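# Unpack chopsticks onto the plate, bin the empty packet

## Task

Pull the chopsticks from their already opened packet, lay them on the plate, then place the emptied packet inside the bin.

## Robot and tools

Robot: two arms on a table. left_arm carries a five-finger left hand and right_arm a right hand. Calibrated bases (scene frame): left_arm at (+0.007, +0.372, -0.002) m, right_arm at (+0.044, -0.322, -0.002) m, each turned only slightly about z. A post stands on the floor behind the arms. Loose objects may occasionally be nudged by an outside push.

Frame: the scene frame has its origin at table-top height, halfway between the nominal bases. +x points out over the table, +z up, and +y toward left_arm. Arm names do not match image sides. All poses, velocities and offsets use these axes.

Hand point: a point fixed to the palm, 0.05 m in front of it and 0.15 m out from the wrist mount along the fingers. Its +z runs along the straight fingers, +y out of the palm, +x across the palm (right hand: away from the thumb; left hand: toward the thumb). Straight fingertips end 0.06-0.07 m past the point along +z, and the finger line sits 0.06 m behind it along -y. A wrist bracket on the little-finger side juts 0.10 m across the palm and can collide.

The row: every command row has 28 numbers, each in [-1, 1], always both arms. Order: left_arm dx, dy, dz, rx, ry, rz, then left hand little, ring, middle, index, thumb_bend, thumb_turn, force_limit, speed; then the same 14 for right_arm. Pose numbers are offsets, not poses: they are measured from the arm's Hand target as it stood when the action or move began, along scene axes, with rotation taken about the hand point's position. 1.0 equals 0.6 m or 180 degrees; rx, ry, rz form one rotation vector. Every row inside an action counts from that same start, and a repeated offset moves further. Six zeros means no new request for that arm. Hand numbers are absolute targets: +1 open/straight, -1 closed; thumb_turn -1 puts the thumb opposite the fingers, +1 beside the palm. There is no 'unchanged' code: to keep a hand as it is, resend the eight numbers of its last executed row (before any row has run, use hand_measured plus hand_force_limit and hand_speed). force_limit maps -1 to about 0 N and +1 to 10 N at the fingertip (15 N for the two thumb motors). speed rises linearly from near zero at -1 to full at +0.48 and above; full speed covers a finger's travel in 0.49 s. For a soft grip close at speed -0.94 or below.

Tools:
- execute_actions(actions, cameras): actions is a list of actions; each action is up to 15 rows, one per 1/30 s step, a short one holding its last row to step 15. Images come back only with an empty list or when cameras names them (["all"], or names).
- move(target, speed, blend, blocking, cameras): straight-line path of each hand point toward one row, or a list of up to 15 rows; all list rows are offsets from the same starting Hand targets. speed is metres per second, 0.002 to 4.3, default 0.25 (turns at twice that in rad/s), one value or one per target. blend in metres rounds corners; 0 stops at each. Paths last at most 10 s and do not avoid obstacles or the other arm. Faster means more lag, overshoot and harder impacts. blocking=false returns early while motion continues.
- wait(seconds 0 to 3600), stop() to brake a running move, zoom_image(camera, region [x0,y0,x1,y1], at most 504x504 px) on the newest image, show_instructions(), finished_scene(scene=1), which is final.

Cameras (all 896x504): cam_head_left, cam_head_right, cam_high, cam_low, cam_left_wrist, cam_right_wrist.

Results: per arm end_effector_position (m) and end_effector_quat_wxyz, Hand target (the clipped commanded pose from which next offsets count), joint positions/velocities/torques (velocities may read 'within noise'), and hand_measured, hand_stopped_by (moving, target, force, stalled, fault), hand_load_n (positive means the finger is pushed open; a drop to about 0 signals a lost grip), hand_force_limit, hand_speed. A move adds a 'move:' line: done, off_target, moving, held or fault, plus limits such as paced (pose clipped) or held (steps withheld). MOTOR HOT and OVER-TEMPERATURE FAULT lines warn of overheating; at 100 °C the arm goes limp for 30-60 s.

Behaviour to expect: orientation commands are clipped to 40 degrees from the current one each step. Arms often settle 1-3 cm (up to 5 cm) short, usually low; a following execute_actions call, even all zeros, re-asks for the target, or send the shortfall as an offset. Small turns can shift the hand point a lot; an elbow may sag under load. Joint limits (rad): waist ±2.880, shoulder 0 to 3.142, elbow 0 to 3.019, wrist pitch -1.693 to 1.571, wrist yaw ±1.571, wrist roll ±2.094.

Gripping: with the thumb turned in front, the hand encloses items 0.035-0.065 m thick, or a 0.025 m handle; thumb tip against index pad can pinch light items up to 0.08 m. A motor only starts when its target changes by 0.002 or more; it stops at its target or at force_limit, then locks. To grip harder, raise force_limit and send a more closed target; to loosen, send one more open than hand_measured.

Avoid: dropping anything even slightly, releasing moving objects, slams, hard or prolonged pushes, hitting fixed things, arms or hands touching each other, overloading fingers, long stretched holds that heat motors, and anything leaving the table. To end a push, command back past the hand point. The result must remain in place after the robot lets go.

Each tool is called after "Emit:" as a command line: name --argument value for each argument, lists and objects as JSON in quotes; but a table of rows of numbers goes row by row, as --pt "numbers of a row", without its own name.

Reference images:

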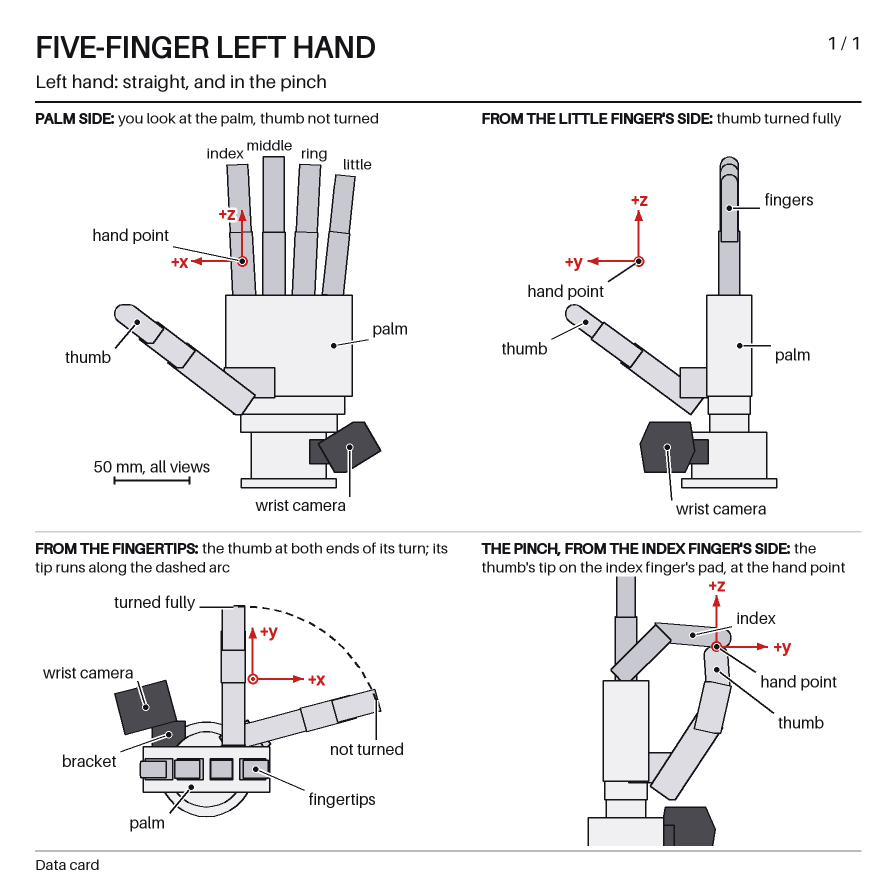

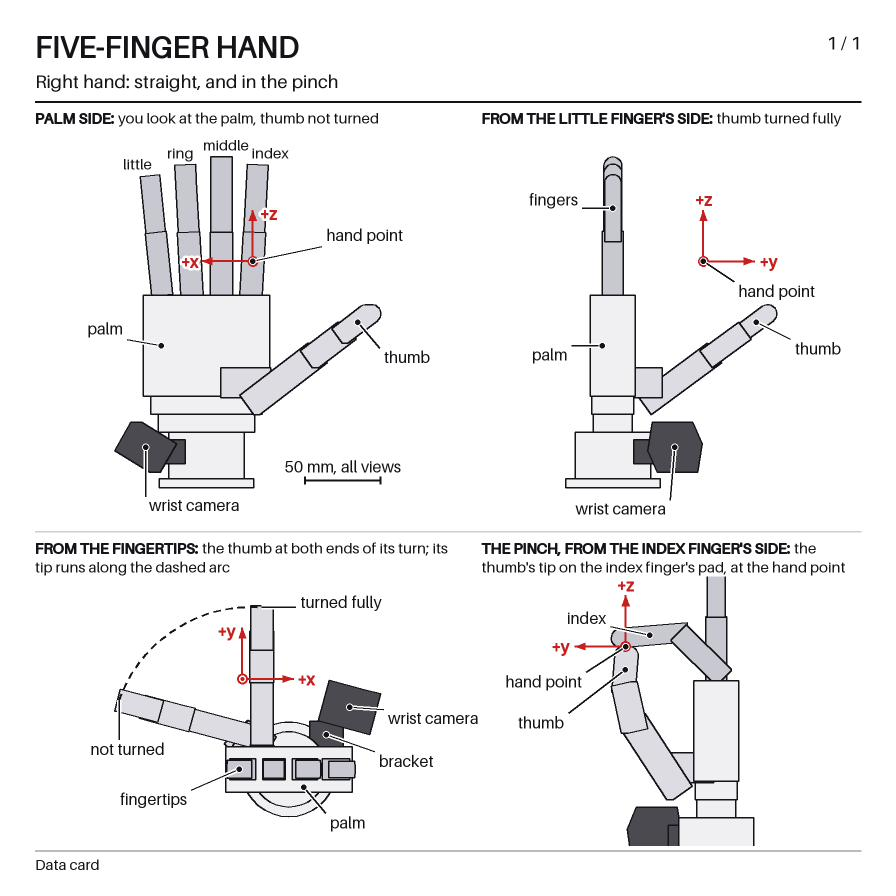

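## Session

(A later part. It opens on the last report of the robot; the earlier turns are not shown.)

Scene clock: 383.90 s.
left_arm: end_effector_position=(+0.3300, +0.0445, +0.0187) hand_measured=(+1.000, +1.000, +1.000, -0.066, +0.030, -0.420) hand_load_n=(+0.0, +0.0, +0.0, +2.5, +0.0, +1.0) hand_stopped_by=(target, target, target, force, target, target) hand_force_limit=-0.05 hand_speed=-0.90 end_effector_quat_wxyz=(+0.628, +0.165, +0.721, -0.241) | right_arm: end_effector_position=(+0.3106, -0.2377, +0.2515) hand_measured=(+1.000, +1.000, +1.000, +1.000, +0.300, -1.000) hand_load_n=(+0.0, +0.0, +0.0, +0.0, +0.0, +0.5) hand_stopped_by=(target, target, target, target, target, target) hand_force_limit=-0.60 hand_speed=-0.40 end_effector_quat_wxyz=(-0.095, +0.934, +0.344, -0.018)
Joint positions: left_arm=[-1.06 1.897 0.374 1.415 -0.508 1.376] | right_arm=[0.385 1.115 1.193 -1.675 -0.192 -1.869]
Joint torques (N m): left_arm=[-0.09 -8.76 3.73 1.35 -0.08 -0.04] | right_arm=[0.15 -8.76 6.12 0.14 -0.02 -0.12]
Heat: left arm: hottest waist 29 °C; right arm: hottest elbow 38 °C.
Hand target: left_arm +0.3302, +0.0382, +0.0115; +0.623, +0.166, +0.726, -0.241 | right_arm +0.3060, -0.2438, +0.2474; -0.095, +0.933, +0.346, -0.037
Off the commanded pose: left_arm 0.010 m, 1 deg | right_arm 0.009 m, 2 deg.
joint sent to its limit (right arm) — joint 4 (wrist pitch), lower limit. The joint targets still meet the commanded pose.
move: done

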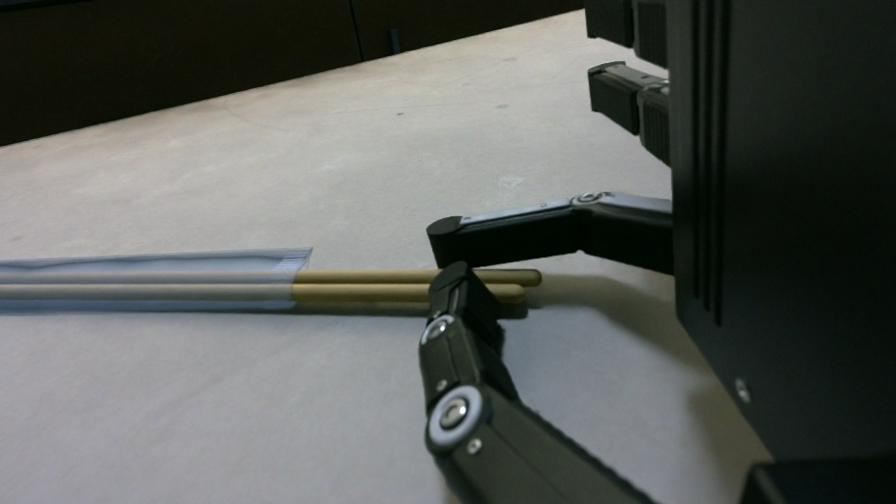

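Emit:
move --pt "0 0 0 0 0 0 1 1 1 -0.2 0.03 -0.42 -0.05 -0.9 0.25 0.2 0.083 0 0 0.03 1 1 1 1 0.3 -1 -0.6 -0.4" --pt "0 0 0 0 0 0 1 1 1 -0.2 0.03 -0.42 -0.05 -0.9 0.318 0.62 0.083 0 0 0.094 1 1 1 1 0.3 -1 -0.6 -0.4" --speed 0.15 --blend '[0.05, 0]' --cameras '["cam_high","cam_head_left","cam_right_wrist"]'

Scene clock: 389.67 s.
left_arm: end_effector_position=(+0.3300, +0.0445, +0.0187) hand_measured=(+1.000, +1.000, +1.000, -0.066, +0.030, -0.420) hand_load_n=(+0.0, +0.0, +0.0, +2.5, +0.0, +1.0) hand_stopped_by=(target, target, target, force, target, target) hand_force_limit=-0.05 hand_speed=-0.90 end_effector_quat_wxyz=(+0.628, +0.165, +0.721, -0.241) | right_arm: end_effector_position=(+0.4927, +0.1199, +0.2975) hand_measured=(+1.000, +1.000, +1.000, +1.000, +0.300, -1.000) hand_load_n=(+0.0, +0.0, +0.0, +0.0, +0.0, +0.0) hand_stopped_by=(target, target, target, target, target, target) hand_force_limit=-0.60 hand_speed=-0.40 end_effector_quat_wxyz=(-0.118, +0.864, +0.484, +0.071)
Joint positions: left_arm=[-1.06 1.897 0.374 1.415 -0.508 1.376] | right_arm=[0.8 1.957 2.272 -1.676 -0.18 -1.749]
Joint torques (N m): left_arm=[-0.15 -8.94 3.74 1.35 -0.08 -0.07] | right_arm=[0.97 -21.25 10.4 0.54 -0.07 0.17]
Heat: left arm: hottest waist 29 °C; right arm: hottest elbow 39 °C.
Hand target: left_arm +0.3302, +0.0383, +0.0115; +0.623, +0.166, +0.726, -0.241 | right_arm +0.4968, +0.1282, +0.2971; -0.089, +0.872, +0.480, -0.051
Off the commanded pose: left_arm 0.010 m, 1 deg | right_arm 0.009 m, 14 deg.
joint sent to its limit (right arm) — joint 4 (wrist pitch), lower limit. The joint targets are off in orientation, not in position.
move: off_target (right_arm)
Images, in order (width x height): cam_head_left 896x504, cam_high 896x504, cam_right_wrist 896x504.

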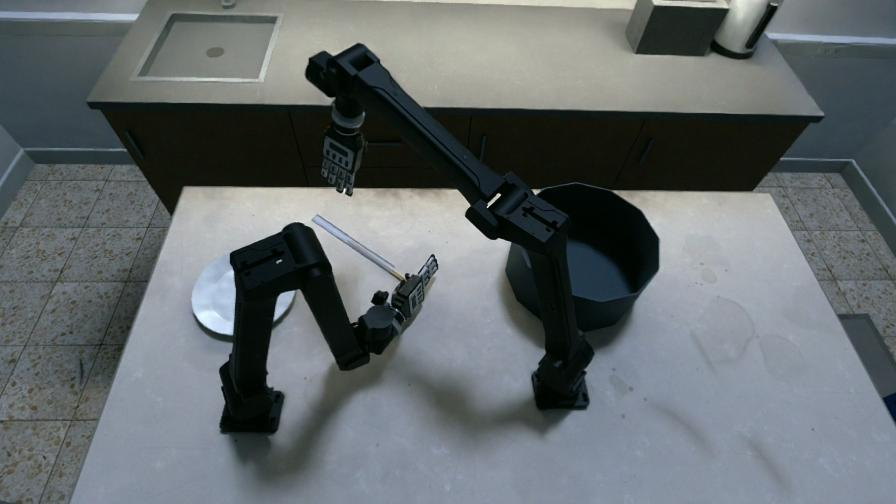

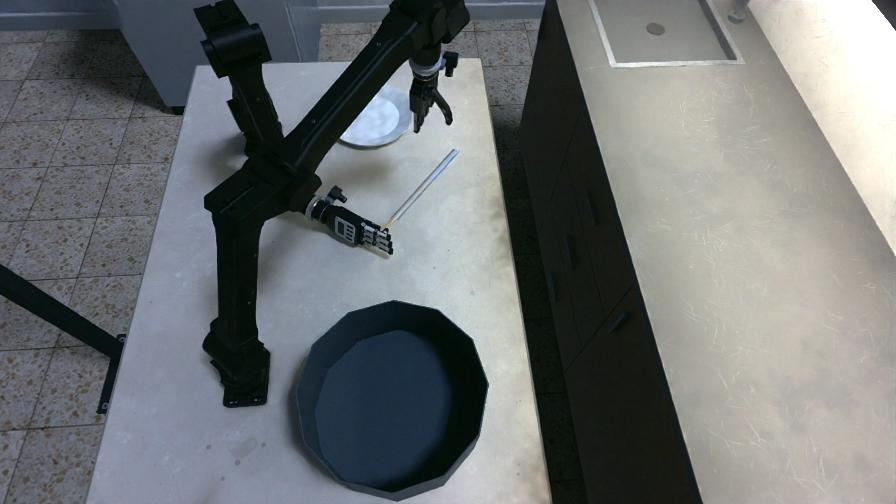

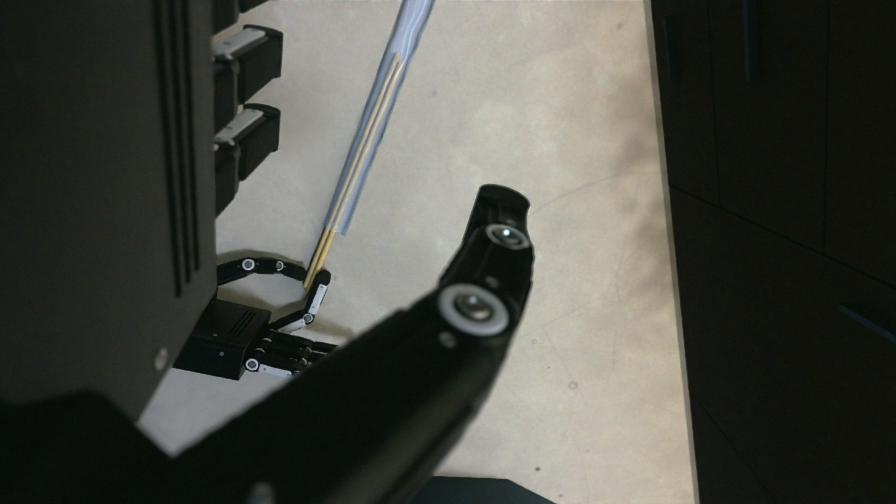

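Emit:
zoom_image --camera "cam_high" --region '[320, 110, 490, 280]'

Emit:
zoom_image --camera "cam_head_left" --region '[280, 190, 460, 300]'

Scaled by 2.965 from the camera's image (finer frame: 1280x720).

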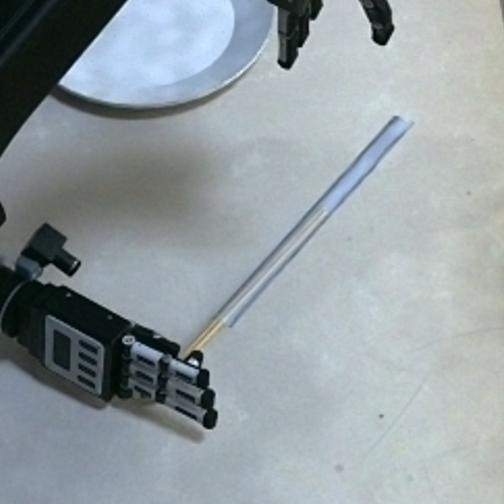

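Scaled by 2.800 from the camera's image (finer frame: 1280x720).

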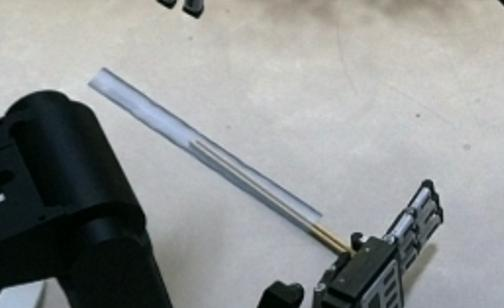

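Emit:
move --target '[0,0,0,0,0,0,1,1,1,-0.2,0.03,-0.42,-0.05,-0.9, 0.045,0.088,-0.233,0,0,0,1,1,1,1,0.3,-1,-0.6,-0.4]' --speed 0.12 --cameras '["cam_high","cam_right_wrist"]'

Emit:
zoom_image --camera "cam_high" --region '[320, 80, 520, 280]'

Scene clock: 393.03 s.
left_arm: end_effector_position=(+0.3300, +0.0445, +0.0187) hand_measured=(+1.000, +1.000, +1.000, -0.066, +0.030, -0.420) hand_load_n=(-0.5, +0.0, +0.0, +3.0, +0.0, +1.0) hand_stopped_by=(target, target, target, force, target, target) hand_force_limit=-0.05 hand_speed=-0.90 end_effector_quat_wxyz=(+0.628, +0.165, +0.721, -0.241) | right_arm: end_effector_position=(+0.5249, +0.1700, +0.1593) hand_measured=(+1.000, +1.000, +1.000, +1.000, +0.300, -1.000) hand_load_n=(+0.0, +0.0, +0.0, +0.0, +0.0, +0.0) hand_stopped_by=(target, target, target, target, target, target) hand_force_limit=-0.60 hand_speed=-0.40 end_effector_quat_wxyz=(-0.099, +0.870, +0.483, -0.006)
Joint positions: left_arm=[-1.06 1.897 0.374 1.415 -0.508 1.376] | right_arm=[0.811 2.262 2.42 -1.676 -0.192 -1.743]
Joint torques (N m): left_arm=[-0.09 -8.88 3.74 1.36 -0.08 -0.07] | right_arm=[1.73 -25.17 10.17 0.27 -0.28 0.16]
Heat: left arm: hottest waist 29 °C; right arm: hottest elbow 39 °C.
Hand target: left_arm +0.3302, +0.0383, +0.0115; +0.623, +0.166, +0.726, -0.241 | right_arm +0.5239, +0.1809, +0.1575; -0.089, +0.872, +0.480, -0.051
Off the commanded pose: left_arm 0.010 m, 1 deg | right_arm 0.011 m, 5 deg.
joint sent to its limit (right arm) — joint 4 (wrist pitch), lower limit. The joint targets are off in orientation, not in position.
move: off_target (right_arm)

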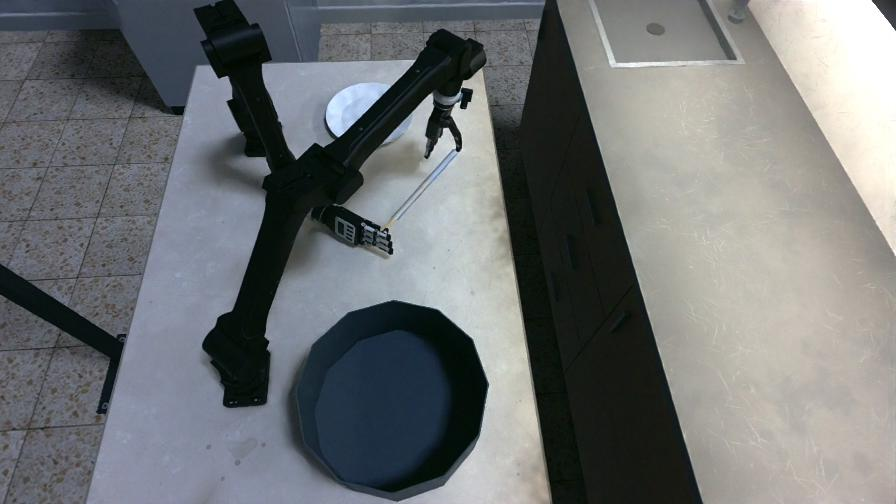

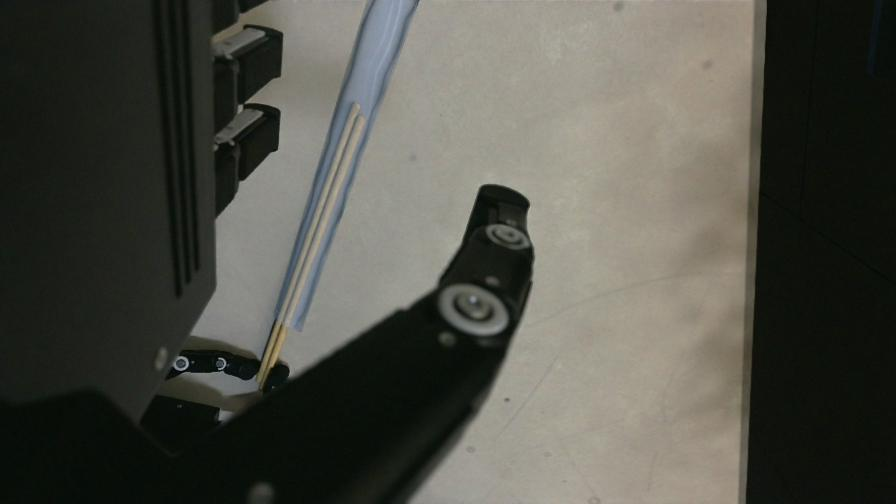

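Scaled by 2.520 from the camera's image (finer frame: 1280x720).

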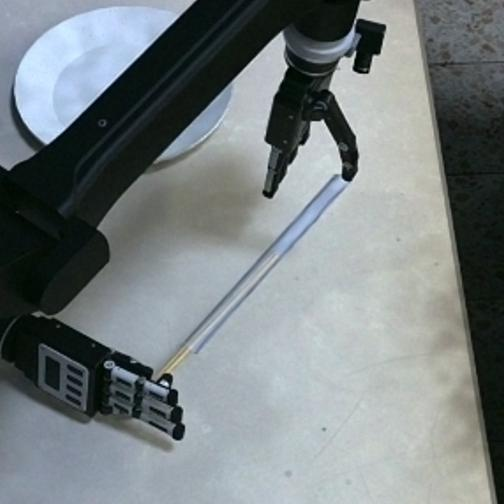

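Emit:
move --target '[0,0,0,0,0,0,1,1,1,-0.2,0.03,-0.42,-0.05,-0.9, 0,0,-0.1,0,0,0,1,1,1,1,0.3,-1,-0.6,-0.4]' --speed 0.08 --cameras '["cam_high","cam_right_wrist"]'

Emit:
zoom_image --camera "cam_high" --region '[320, 80, 520, 280]'

Scene clock: 394.90 s.
left_arm: end_effector_position=(+0.3300, +0.0445, +0.0187) hand_measured=(+1.000, +1.000, +1.000, -0.066, +0.030, -0.420) hand_load_n=(+0.0, +0.0, +0.0, +3.0, +0.0, +1.5) hand_stopped_by=(target, target, target, force, target, target) hand_force_limit=-0.05 hand_speed=-0.90 end_effector_quat_wxyz=(+0.628, +0.165, +0.721, -0.241) | right_arm: end_effector_position=(+0.5240, +0.1711, +0.1027) hand_measured=(+1.000, +1.000, +1.000, +1.000, +0.300, -1.000) hand_load_n=(+0.0, +0.0, +0.0, +0.0, +0.0, +0.0) hand_stopped_by=(target, target, target, target, target, target) hand_force_limit=-0.60 hand_speed=-0.40 end_effector_quat_wxyz=(-0.089, +0.872, +0.479, -0.047)
Joint positions: left_arm=[-1.06 1.897 0.374 1.415 -0.508 1.376] | right_arm=[0.811 2.347 2.42 -1.676 -0.199 -1.743]
Joint torques (N m): left_arm=[-0.15 -8.76 3.74 1.35 -0.08 -0.07] | right_arm=[1.03 -25.58 10.21 0.18 -0.23 0.08]
Heat: left arm: hottest waist 29 °C; right arm: hottest elbow 39 °C.
Hand target: left_arm +0.3302, +0.0383, +0.0115; +0.623, +0.166, +0.726, -0.241 | right_arm +0.5239, +0.1809, +0.0975; -0.089, +0.872, +0.479, -0.051
Off the commanded pose: left_arm 0.010 m, 1 deg | right_arm 0.011 m, 0 deg.
joint sent to its limit (right arm) — joint 4 (wrist pitch), lower limit. The joint targets still meet the commanded pose.
move: off_target (right_arm)

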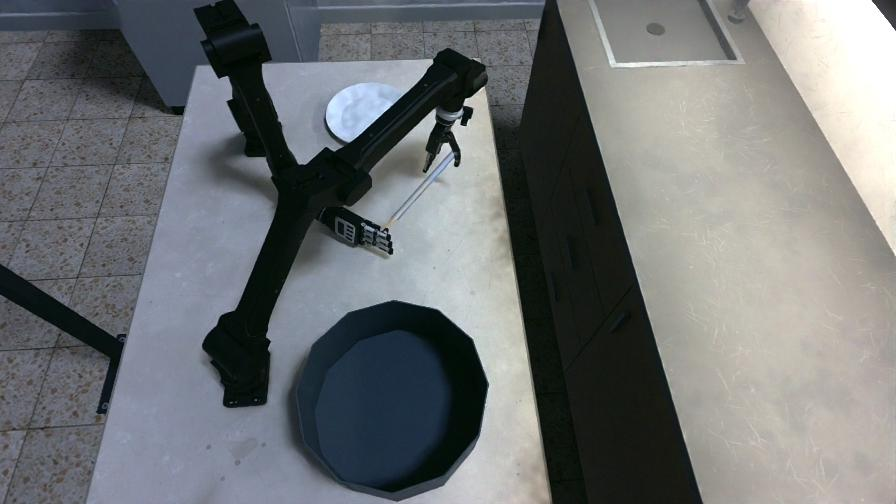

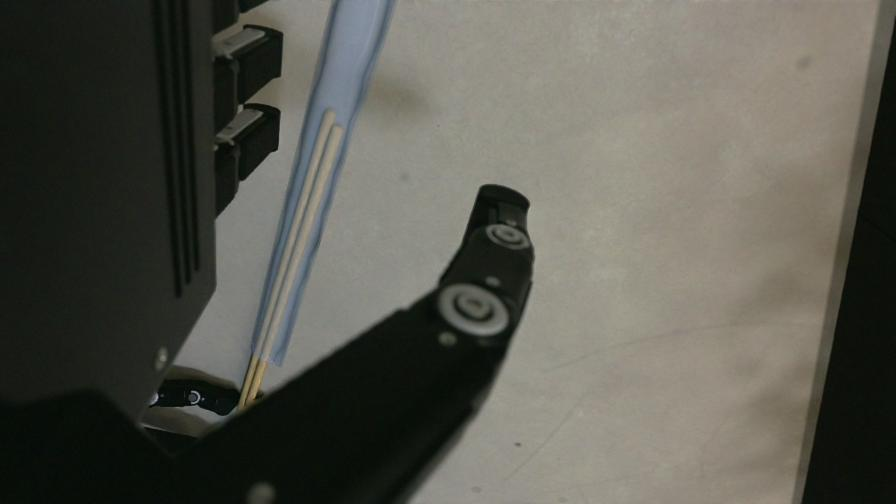

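Scaled by 2.520 from the camera's image (finer frame: 1280x720).

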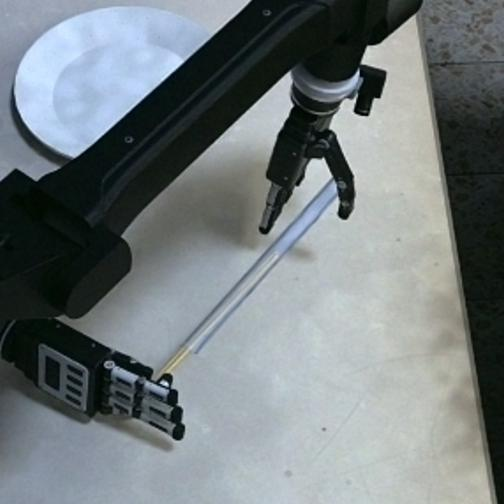

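Emit:
move --target '[0,0,0,0,0,0,1,1,1,-0.2,0.03,-0.42,-0.05,-0.9, 0.058,0.025,0.0,0,0,-0.033,1,1,1,1,0.3,-1,-0.6,-0.4]' --speed 0.08 --cameras '["cam_head_left","cam_right_wrist"]'

Emit:
zoom_image --camera "cam_head_left" --region '[260, 150, 460, 310]'

Scene clock: 398.07 s.
left_arm: end_effector_position=(+0.3300, +0.0445, +0.0187) hand_measured=(+1.000, +1.000, +1.000, -0.066, +0.030, -0.420) hand_load_n=(+0.0, +0.0, +0.0, +2.5, +0.0, +1.0) hand_stopped_by=(target, target, target, force, target, target) hand_force_limit=-0.05 hand_speed=-0.90 end_effector_quat_wxyz=(+0.628, +0.165, +0.721, -0.241) | right_arm: end_effector_position=(+0.5491, +0.1973, +0.1074) hand_measured=(+1.000, +1.000, +1.000, +1.000, +0.300, -1.000) hand_load_n=(+0.0, +0.0, +0.0, +0.0, +0.0, +0.0) hand_stopped_by=(target, target, target, target, target, target) hand_force_limit=-0.60 hand_speed=-0.40 end_effector_quat_wxyz=(-0.104, +0.888, +0.448, -0.006)
Joint positions: left_arm=[-1.06 1.897 0.374 1.415 -0.508 1.376] | right_arm=[0.807 2.439 2.607 -1.676 -0.199 -1.667]
Joint torques (N m): left_arm=[-0.15 -8.76 3.74 1.35 -0.07 -0.07] | right_arm=[-0.03 -26.29 10.26 0.21 -0.15 0.13]
Heat: left arm: hottest waist 29 °C; right arm: hottest elbow 39 °C.
Hand target: left_arm +0.3302, +0.0383, +0.0115; +0.623, +0.166, +0.726, -0.241 | right_arm +0.5586, +0.1959, +0.0973; -0.091, +0.895, +0.434, -0.046
Off the commanded pose: left_arm 0.010 m, 1 deg | right_arm 0.014 m, 5 deg.
joint sent to its limit (right arm) — joint 4 (wrist pitch), lower limit. The joint targets are off in orientation, not in position.
move: off_target (right_arm)

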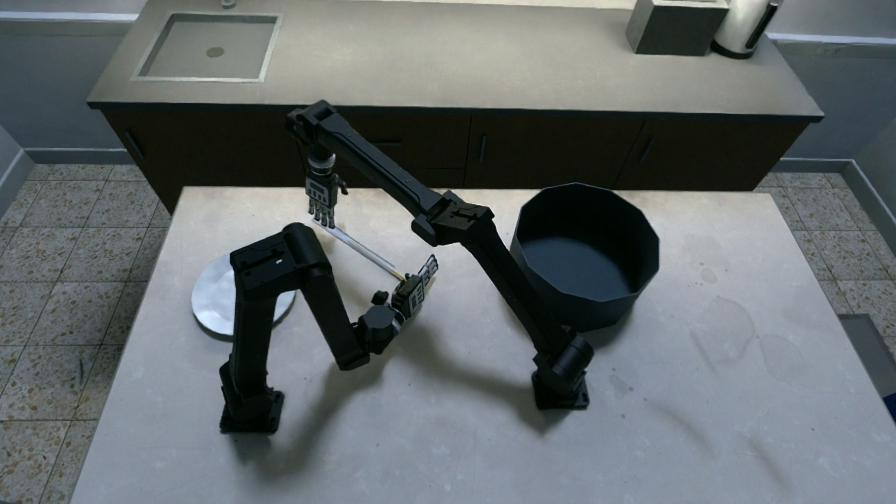

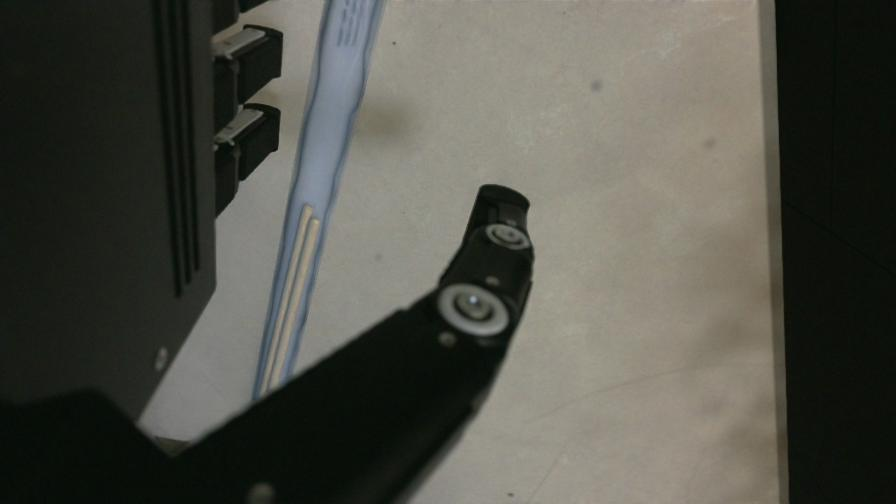

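Scaled by 2.520 from the camera's image (finer frame: 1280x720).

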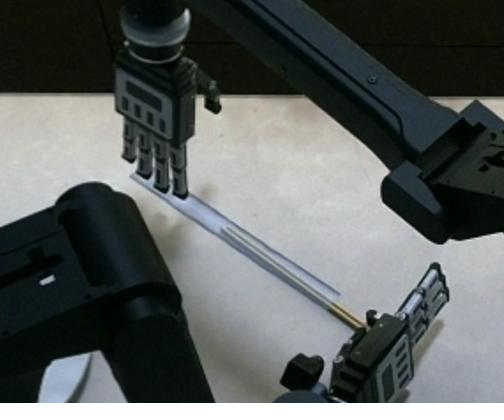

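Emit:
move --target '[0,0,0,0,0,0,1,1,1,-0.2,0.03,-0.42,-0.05,-0.9, 0.01,-0.01,-0.037,0,0,0,1,1,1,1,0.3,-1,-0.6,-0.4]' --speed 0.06 --cameras '["cam_head_left","cam_right_wrist"]'

Emit:
zoom_image --camera "cam_head_left" --region '[260, 150, 460, 310]'

Scene clock: 399.50 s.
left_arm: end_effector_position=(+0.3300, +0.0445, +0.0187) hand_measured=(+1.000, +1.000, +1.000, -0.066, +0.030, -0.420) hand_load_n=(+0.0, +0.0, +0.0, +2.5, +0.0, +1.0) hand_stopped_by=(target, target, target, force, target, target) hand_force_limit=-0.05 hand_speed=-0.90 end_effector_quat_wxyz=(+0.628, +0.165, +0.721, -0.241) | right_arm: end_effector_position=(+0.5551, +0.1896, +0.0836) hand_measured=(+1.000, +1.000, +1.000, +1.000, +0.300, -1.000) hand_load_n=(+0.0, +0.0, +0.0, +0.0, +0.0, +0.5) hand_stopped_by=(target, target, target, target, target, target) hand_force_limit=-0.60 hand_speed=-0.40 end_effector_quat_wxyz=(-0.098, +0.892, +0.441, -0.022)
Joint positions: left_arm=[-1.06 1.897 0.374 1.415 -0.508 1.376] | right_arm=[0.794 2.473 2.607 -1.676 -0.199 -1.667]
Joint torques (N m): left_arm=[-0.09 -8.82 3.74 1.35 -0.08 -0.07] | right_arm=[-0.97 -26.81 10.45 0.35 -0.25 0.03]
Heat: left arm: hottest waist 29 °C; right arm: hottest elbow 40 °C.
Hand target: left_arm +0.3302, +0.0383, +0.0115; +0.623, +0.166, +0.726, -0.241 | right_arm +0.5646, +0.1899, +0.0750; -0.091, +0.895, +0.434, -0.046
Off the commanded pose: left_arm 0.010 m, 1 deg | right_arm 0.013 m, 3 deg.
joint sent to its limit (right arm) — joint 4 (wrist pitch), lower limit. The joint targets are off in orientation, not in position.
move: off_target (right_arm)

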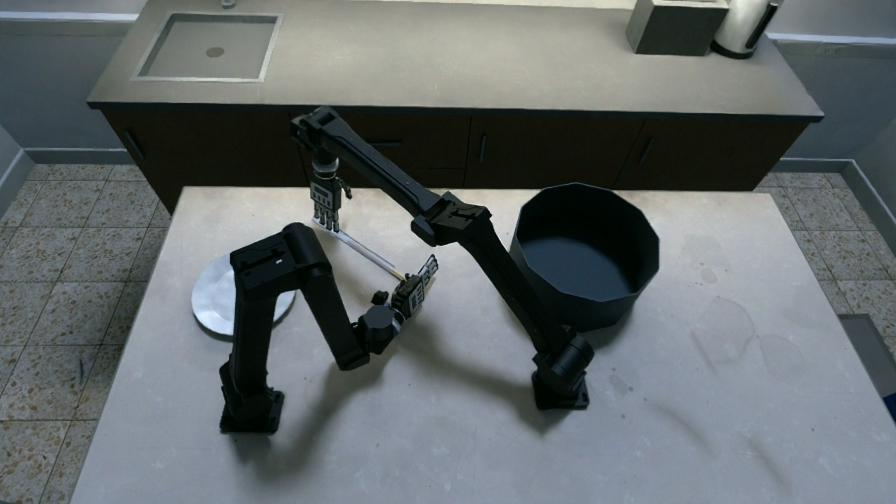

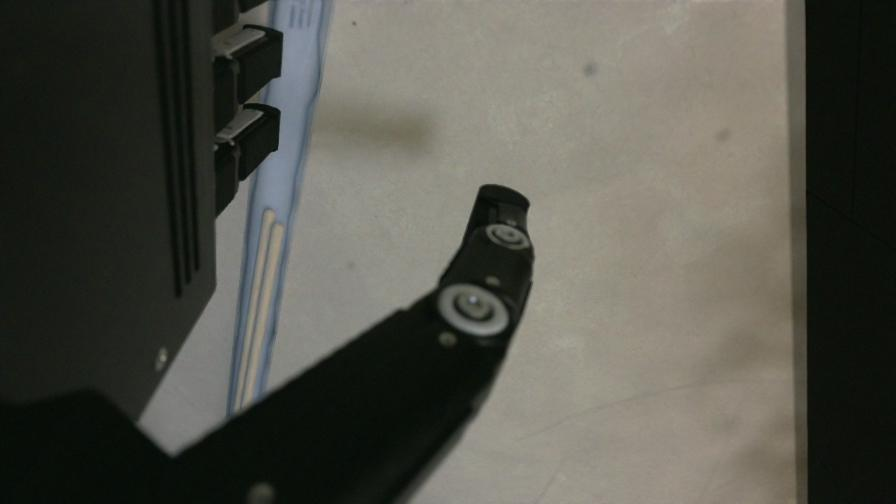

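Scaled by 2.520 from the camera's image (finer frame: 1280x720).

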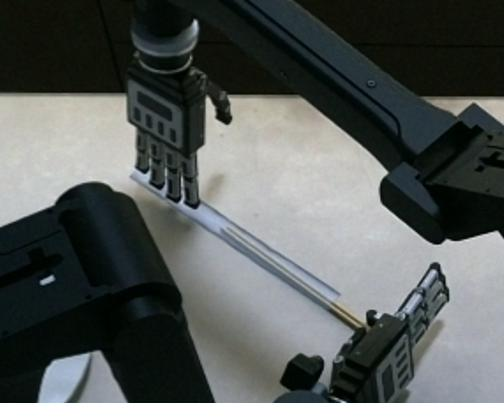

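Emit:
move --target '[0,0,0,0,0,0,1,1,1,-0.2,0.03,-0.42,-0.05,-0.9, 0.006,-0.003,-0.03,0,0,0,1,1,1,1,0.3,-1,-0.6,-0.4]' --speed 0.05 --cameras '["cam_head_left","cam_right_wrist"]'

Emit:
zoom_image --camera "cam_head_left" --region '[260, 150, 460, 310]'

Scene clock: 400.67 s.
left_arm: end_effector_position=(+0.3300, +0.0445, +0.0187) hand_measured=(+1.000, +1.000, +1.000, -0.066, +0.030, -0.420) hand_load_n=(+0.0, +0.0, +0.0, +2.5, +0.0, +1.0) hand_stopped_by=(target, target, target, force, target, target) hand_force_limit=-0.05 hand_speed=-0.90 end_effector_quat_wxyz=(+0.628, +0.165, +0.721, -0.241) | right_arm: end_effector_position=(+0.5588, +0.1903, +0.0772) hand_measured=(+1.000, +1.000, +1.000, +1.000, +0.300, -1.000) hand_load_n=(+0.0, +0.0, +0.0, +0.0, +0.0, +0.0) hand_stopped_by=(target, target, target, target, target, target) hand_force_limit=-0.60 hand_speed=-0.40 end_effector_quat_wxyz=(-0.100, +0.893, +0.439, -0.022)
Joint positions: left_arm=[-1.06 1.897 0.374 1.415 -0.508 1.376] | right_arm=[0.79 2.491 2.625 -1.676 -0.203 -1.667]
Joint torques (N m): left_arm=[-0.09 -8.82 3.75 1.35 -0.07 -0.07] | right_arm=[-0.62 -25.35 10.14 0.38 -0.12 -0.07]
Heat: left arm: hottest waist 29 °C; right arm: hottest elbow 40 °C.
Hand target: left_arm +0.3302, +0.0382, +0.0115; +0.623, +0.166, +0.725, -0.241 | right_arm +0.5681, +0.1882, +0.0570; -0.091, +0.895, +0.434, -0.046
Off the commanded pose: left_arm 0.010 m, 1 deg | right_arm 0.022 m, 3 deg.
joint sent to its limit (right arm) — joint 4 (wrist pitch), lower limit. The joint targets still meet the commanded pose.
move: off_target (right_arm)

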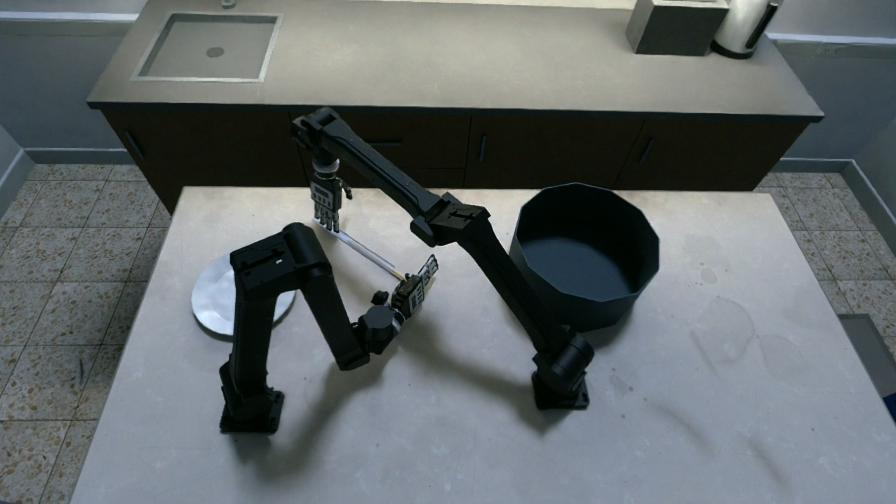

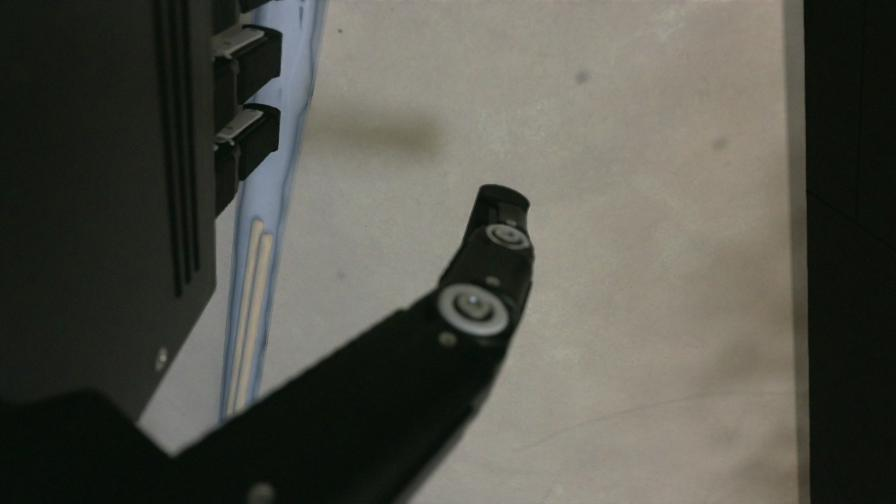

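Scaled by 2.520 from the camera's image (finer frame: 1280x720).

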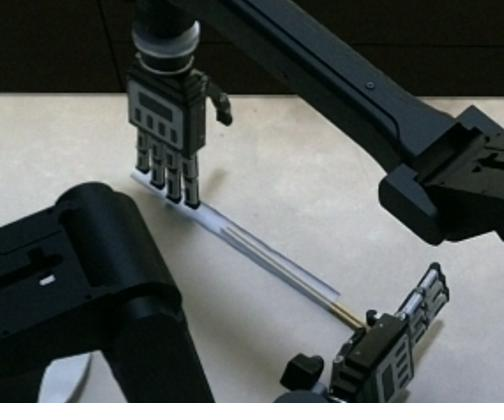

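Emit:
move --target '[-0.0272,-0.0418,0.001,0,0,0,1,1,1,-0.2,0.03,-0.42,-0.05,-0.9, 0,0,0,0,0,0,1,1,1,1,0.3,-1,-0.6,-0.4]' --speed 0.05 --cameras '["cam_left_wrist","cam_right_wrist"]'

Scene clock: 401.90 s.
left_arm: end_effector_position=(+0.3156, +0.0237, +0.0184) hand_measured=(+1.000, +1.000, +1.000, -0.066, +0.030, -0.420) hand_load_n=(+0.0, +0.0, +0.0, +1.5, +0.5, +0.5) hand_stopped_by=(target, target, target, force, target, target) hand_force_limit=-0.05 hand_speed=-0.90 end_effector_quat_wxyz=(+0.628, +0.164, +0.723, -0.236) | right_arm: end_effector_position=(+0.5588, +0.1903, +0.0772) hand_measured=(+1.000, +1.000, +1.000, +1.000, +0.300, -1.000) hand_load_n=(+0.0, +0.0, +0.0, +0.0, +0.0, +0.0) hand_stopped_by=(target, target, target, target, target, target) hand_force_limit=-0.60 hand_speed=-0.40 end_effector_quat_wxyz=(-0.100, +0.893, +0.439, -0.022)
Joint positions: left_arm=[-1.135 1.897 0.412 1.366 -0.591 1.368] | right_arm=[0.79 2.491 2.625 -1.676 -0.203 -1.667]
Joint torques (N m): left_arm=[-0.5 -9.23 4.29 1.33 0.04 -0.11] | right_arm=[-0.5 -25.17 9.87 0.23 -0.11 0.02]
Heat: left arm: hottest waist 29 °C; right arm: hottest elbow 40 °C.
Hand target: left_arm +0.3139, +0.0133, +0.0121; +0.623, +0.166, +0.726, -0.241 | right_arm +0.5681, +0.1882, +0.0570; -0.091, +0.895, +0.434, -0.046
Off the commanded pose: left_arm 0.012 m, 1 deg | right_arm 0.022 m, 3 deg.
joint sent to its limit (right arm) — joint 4 (wrist pitch), lower limit. The joint targets still meet the commanded pose.
move: off_target (left_arm)

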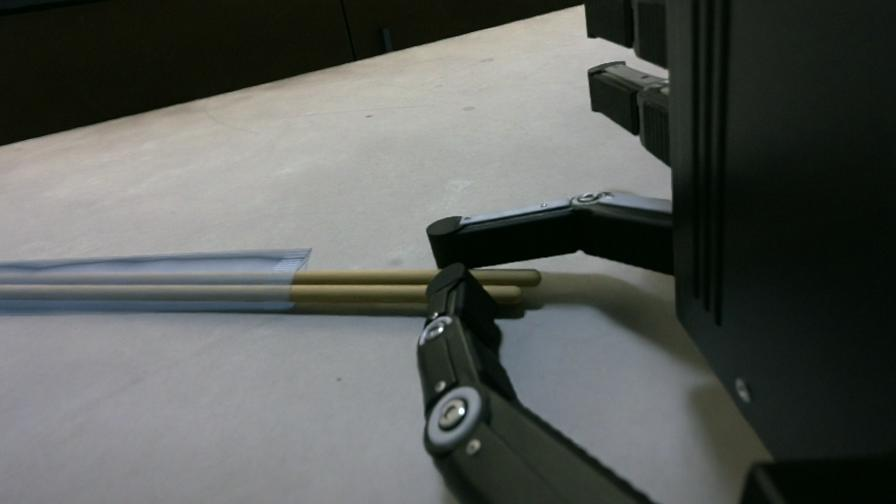

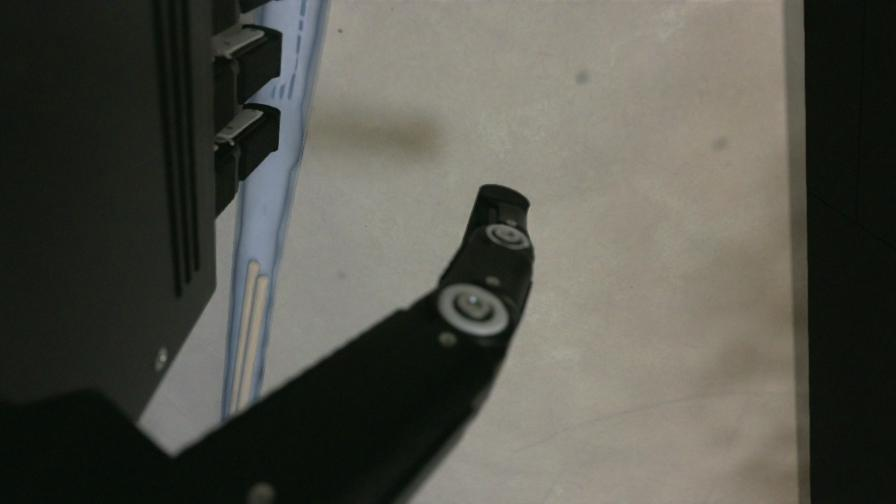

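Emit:
move --target '[0,0,0,0,0,0,1,1,1,-0.2,0.03,-0.42,-0.05,-0.9, 0,0,-0.03,0,0,0,1,1,1,1,0.3,-1,-0.6,-0.4]' --speed 0.04 --cameras '["cam_right_wrist"]'

Scene clock: 402.90 s.
left_arm: end_effector_position=(+0.3156, +0.0238, +0.0183) hand_measured=(+1.000, +1.000, +1.000, -0.066, +0.030, -0.420) hand_load_n=(+0.0, +0.0, +0.0, +1.5, +0.5, +0.5) hand_stopped_by=(target, target, target, force, target, target) hand_force_limit=-0.05 hand_speed=-0.90 end_effector_quat_wxyz=(+0.628, +0.164, +0.723, -0.236) | right_arm: end_effector_position=(+0.5593, +0.1908, +0.0766) hand_measured=(+1.000, +1.000, +1.000, +1.000, +0.300, -1.000) hand_load_n=(+0.0, +0.0, +0.0, +0.0, +0.0, +0.0) hand_stopped_by=(target, target, target, target, target, target) hand_force_limit=-0.60 hand_speed=-0.40 end_effector_quat_wxyz=(-0.100, +0.893, +0.438, -0.023)
Joint positions: left_arm=[-1.135 1.897 0.412 1.365 -0.592 1.368] | right_arm=[0.789 2.499 2.639 -1.683 -0.204 -1.667]
Joint torques (N m): left_arm=[-0.38 -9.23 4.27 1.33 0.06 -0.11] | right_arm=[-0.97 -23.94 9.39 0.46 -0.11 -0.05]
Heat: left arm: hottest waist 29 °C; right arm: hottest elbow 40 °C.
Hand target: left_arm +0.3139, +0.0133, +0.0121; +0.623, +0.166, +0.726, -0.241 | right_arm +0.5682, +0.1882, +0.0392; -0.091, +0.895, +0.434, -0.046
Off the commanded pose: left_arm 0.012 m, 1 deg | right_arm 0.039 m, 3 deg.
joint sent to its limit (right arm) — joint 4 (wrist pitch), lower limit. The joint targets still meet the commanded pose.
move: off_target (right_arm)

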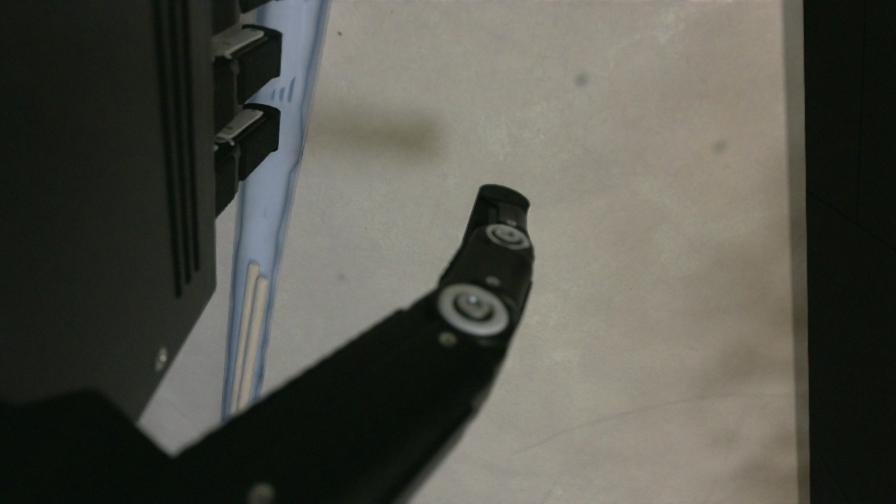

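Emit:
move --target '[-0.0182,-0.0278,0.001,0,0,0,1,1,1,-0.2,0.03,-0.42,-0.05,-0.9, 0,0,0,0,0,0,1,1,1,1,0.3,-1,-0.6,-0.4]' --speed 0.05 --cameras '["cam_left_wrist","cam_right_wrist"]'

Scene clock: 403.90 s.
left_arm: end_effector_position=(+0.3054, +0.0087, +0.0189) hand_measured=(+1.000, +1.000, +1.000, -0.066, +0.030, -0.420) hand_load_n=(+0.0, +0.0, +0.0, +1.0, +1.0, +0.0) hand_stopped_by=(target, target, target, force, target, target) hand_force_limit=-0.05 hand_speed=-0.90 end_effector_quat_wxyz=(+0.629, +0.164, +0.723, -0.234) | right_arm: end_effector_position=(+0.5594, +0.1909, +0.0765) hand_measured=(+1.000, +1.000, +1.000, +1.000, +0.300, -1.000) hand_load_n=(+0.0, +0.0, +0.0, -0.5, +0.0, +0.0) hand_stopped_by=(target, target, target, target, target, target) hand_force_limit=-0.60 hand_speed=-0.40 end_effector_quat_wxyz=(-0.100, +0.893, +0.438, -0.023)
Joint positions: left_arm=[-1.183 1.897 0.441 1.33 -0.641 1.362] | right_arm=[0.789 2.5 2.639 -1.683 -0.204 -1.667]
Joint torques (N m): left_arm=[-0.62 -9.41 4.66 1.29 0.09 -0.13] | right_arm=[-0.26 -24.82 9.22 0.49 -0.11 -0.08]
Heat: left arm: hottest waist 29 °C; right arm: hottest elbow 40 °C.
Hand target: left_arm +0.3030, -0.0036, +0.0127; +0.623, +0.166, +0.725, -0.241 | right_arm +0.5683, +0.1882, +0.0391; -0.091, +0.895, +0.434, -0.046
Off the commanded pose: left_arm 0.014 m, 1 deg | right_arm 0.038 m, 3 deg.
joint sent to its limit (right arm) — joint 4 (wrist pitch), lower limit. The joint targets still meet the commanded pose.
move: off_target (left_arm)

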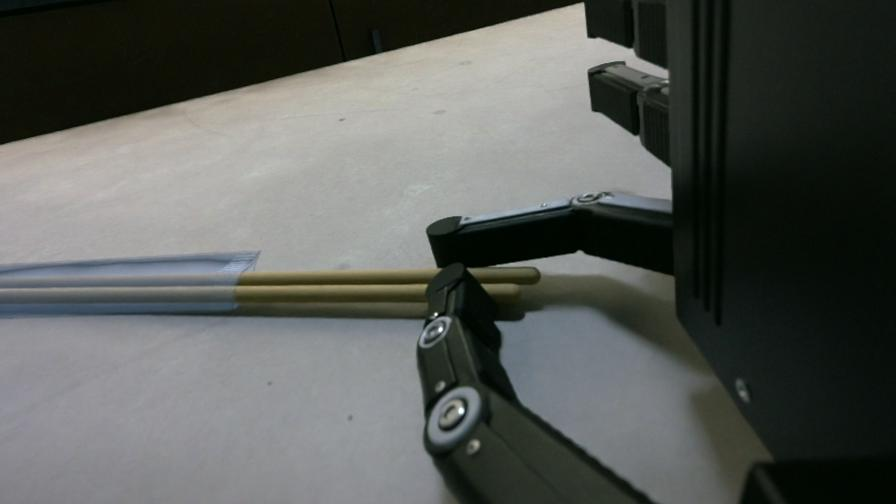

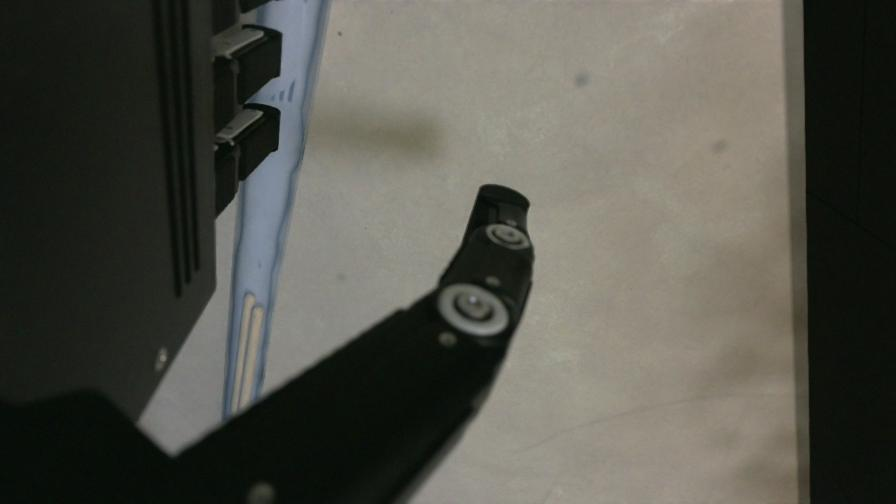

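Emit:
move --target '[0,0,0.001,0,0,0,1,1,1,-0.21,0.03,-0.42,0.0,-0.92, 0,0,0,0,0,0,1,1,1,1,0.3,-1,-0.6,-0.4]' --speed 0.05

Scene clock: 404.63 s.
left_arm: end_effector_position=(+0.3054, +0.0089, +0.0184) hand_measured=(+1.000, +1.000, +1.000, -0.086, +0.030, -0.420) hand_load_n=(+0.0, +0.0, +0.0, +5.0, +2.5, +1.0) hand_stopped_by=(target, target, target, force, target, target) hand_force_limit=0.00 hand_speed=-0.92 end_effector_quat_wxyz=(+0.628, +0.164, +0.724, -0.234) | right_arm: end_effector_position=(+0.5594, +0.1909, +0.0765) hand_measured=(+1.000, +1.000, +1.000, +1.000, +0.300, -1.000) hand_load_n=(+0.0, +0.0, +0.0, +0.0, +0.0, +0.0) hand_stopped_by=(target, target, target, target, target, target) hand_force_limit=-0.60 hand_speed=-0.40 end_effector_quat_wxyz=(-0.100, +0.893, +0.438, -0.023)
Joint positions: left_arm=[-1.183 1.897 0.441 1.328 -0.642 1.361] | right_arm=[0.789 2.5 2.639 -1.683 -0.204 -1.667]
Joint torques (N m): left_arm=[-0.62 -9.64 4.67 1.35 0.09 -0.11] | right_arm=[-0.5 -24.29 9.32 0.46 -0.12 -0.07]
Heat: left arm: hottest waist 29 °C; right arm: hottest elbow 40 °C.
Hand target: left_arm +0.3030, -0.0035, +0.0133; +0.623, +0.166, +0.726, -0.241 | right_arm +0.5683, +0.1882, +0.0391; -0.091, +0.895, +0.434, -0.046
Off the commanded pose: left_arm 0.014 m, 1 deg | right_arm 0.039 m, 3 deg.
joint sent to its limit (right arm) — joint 4 (wrist pitch), lower limit. The joint targets still meet the commanded pose.
move: off_target (left_arm)


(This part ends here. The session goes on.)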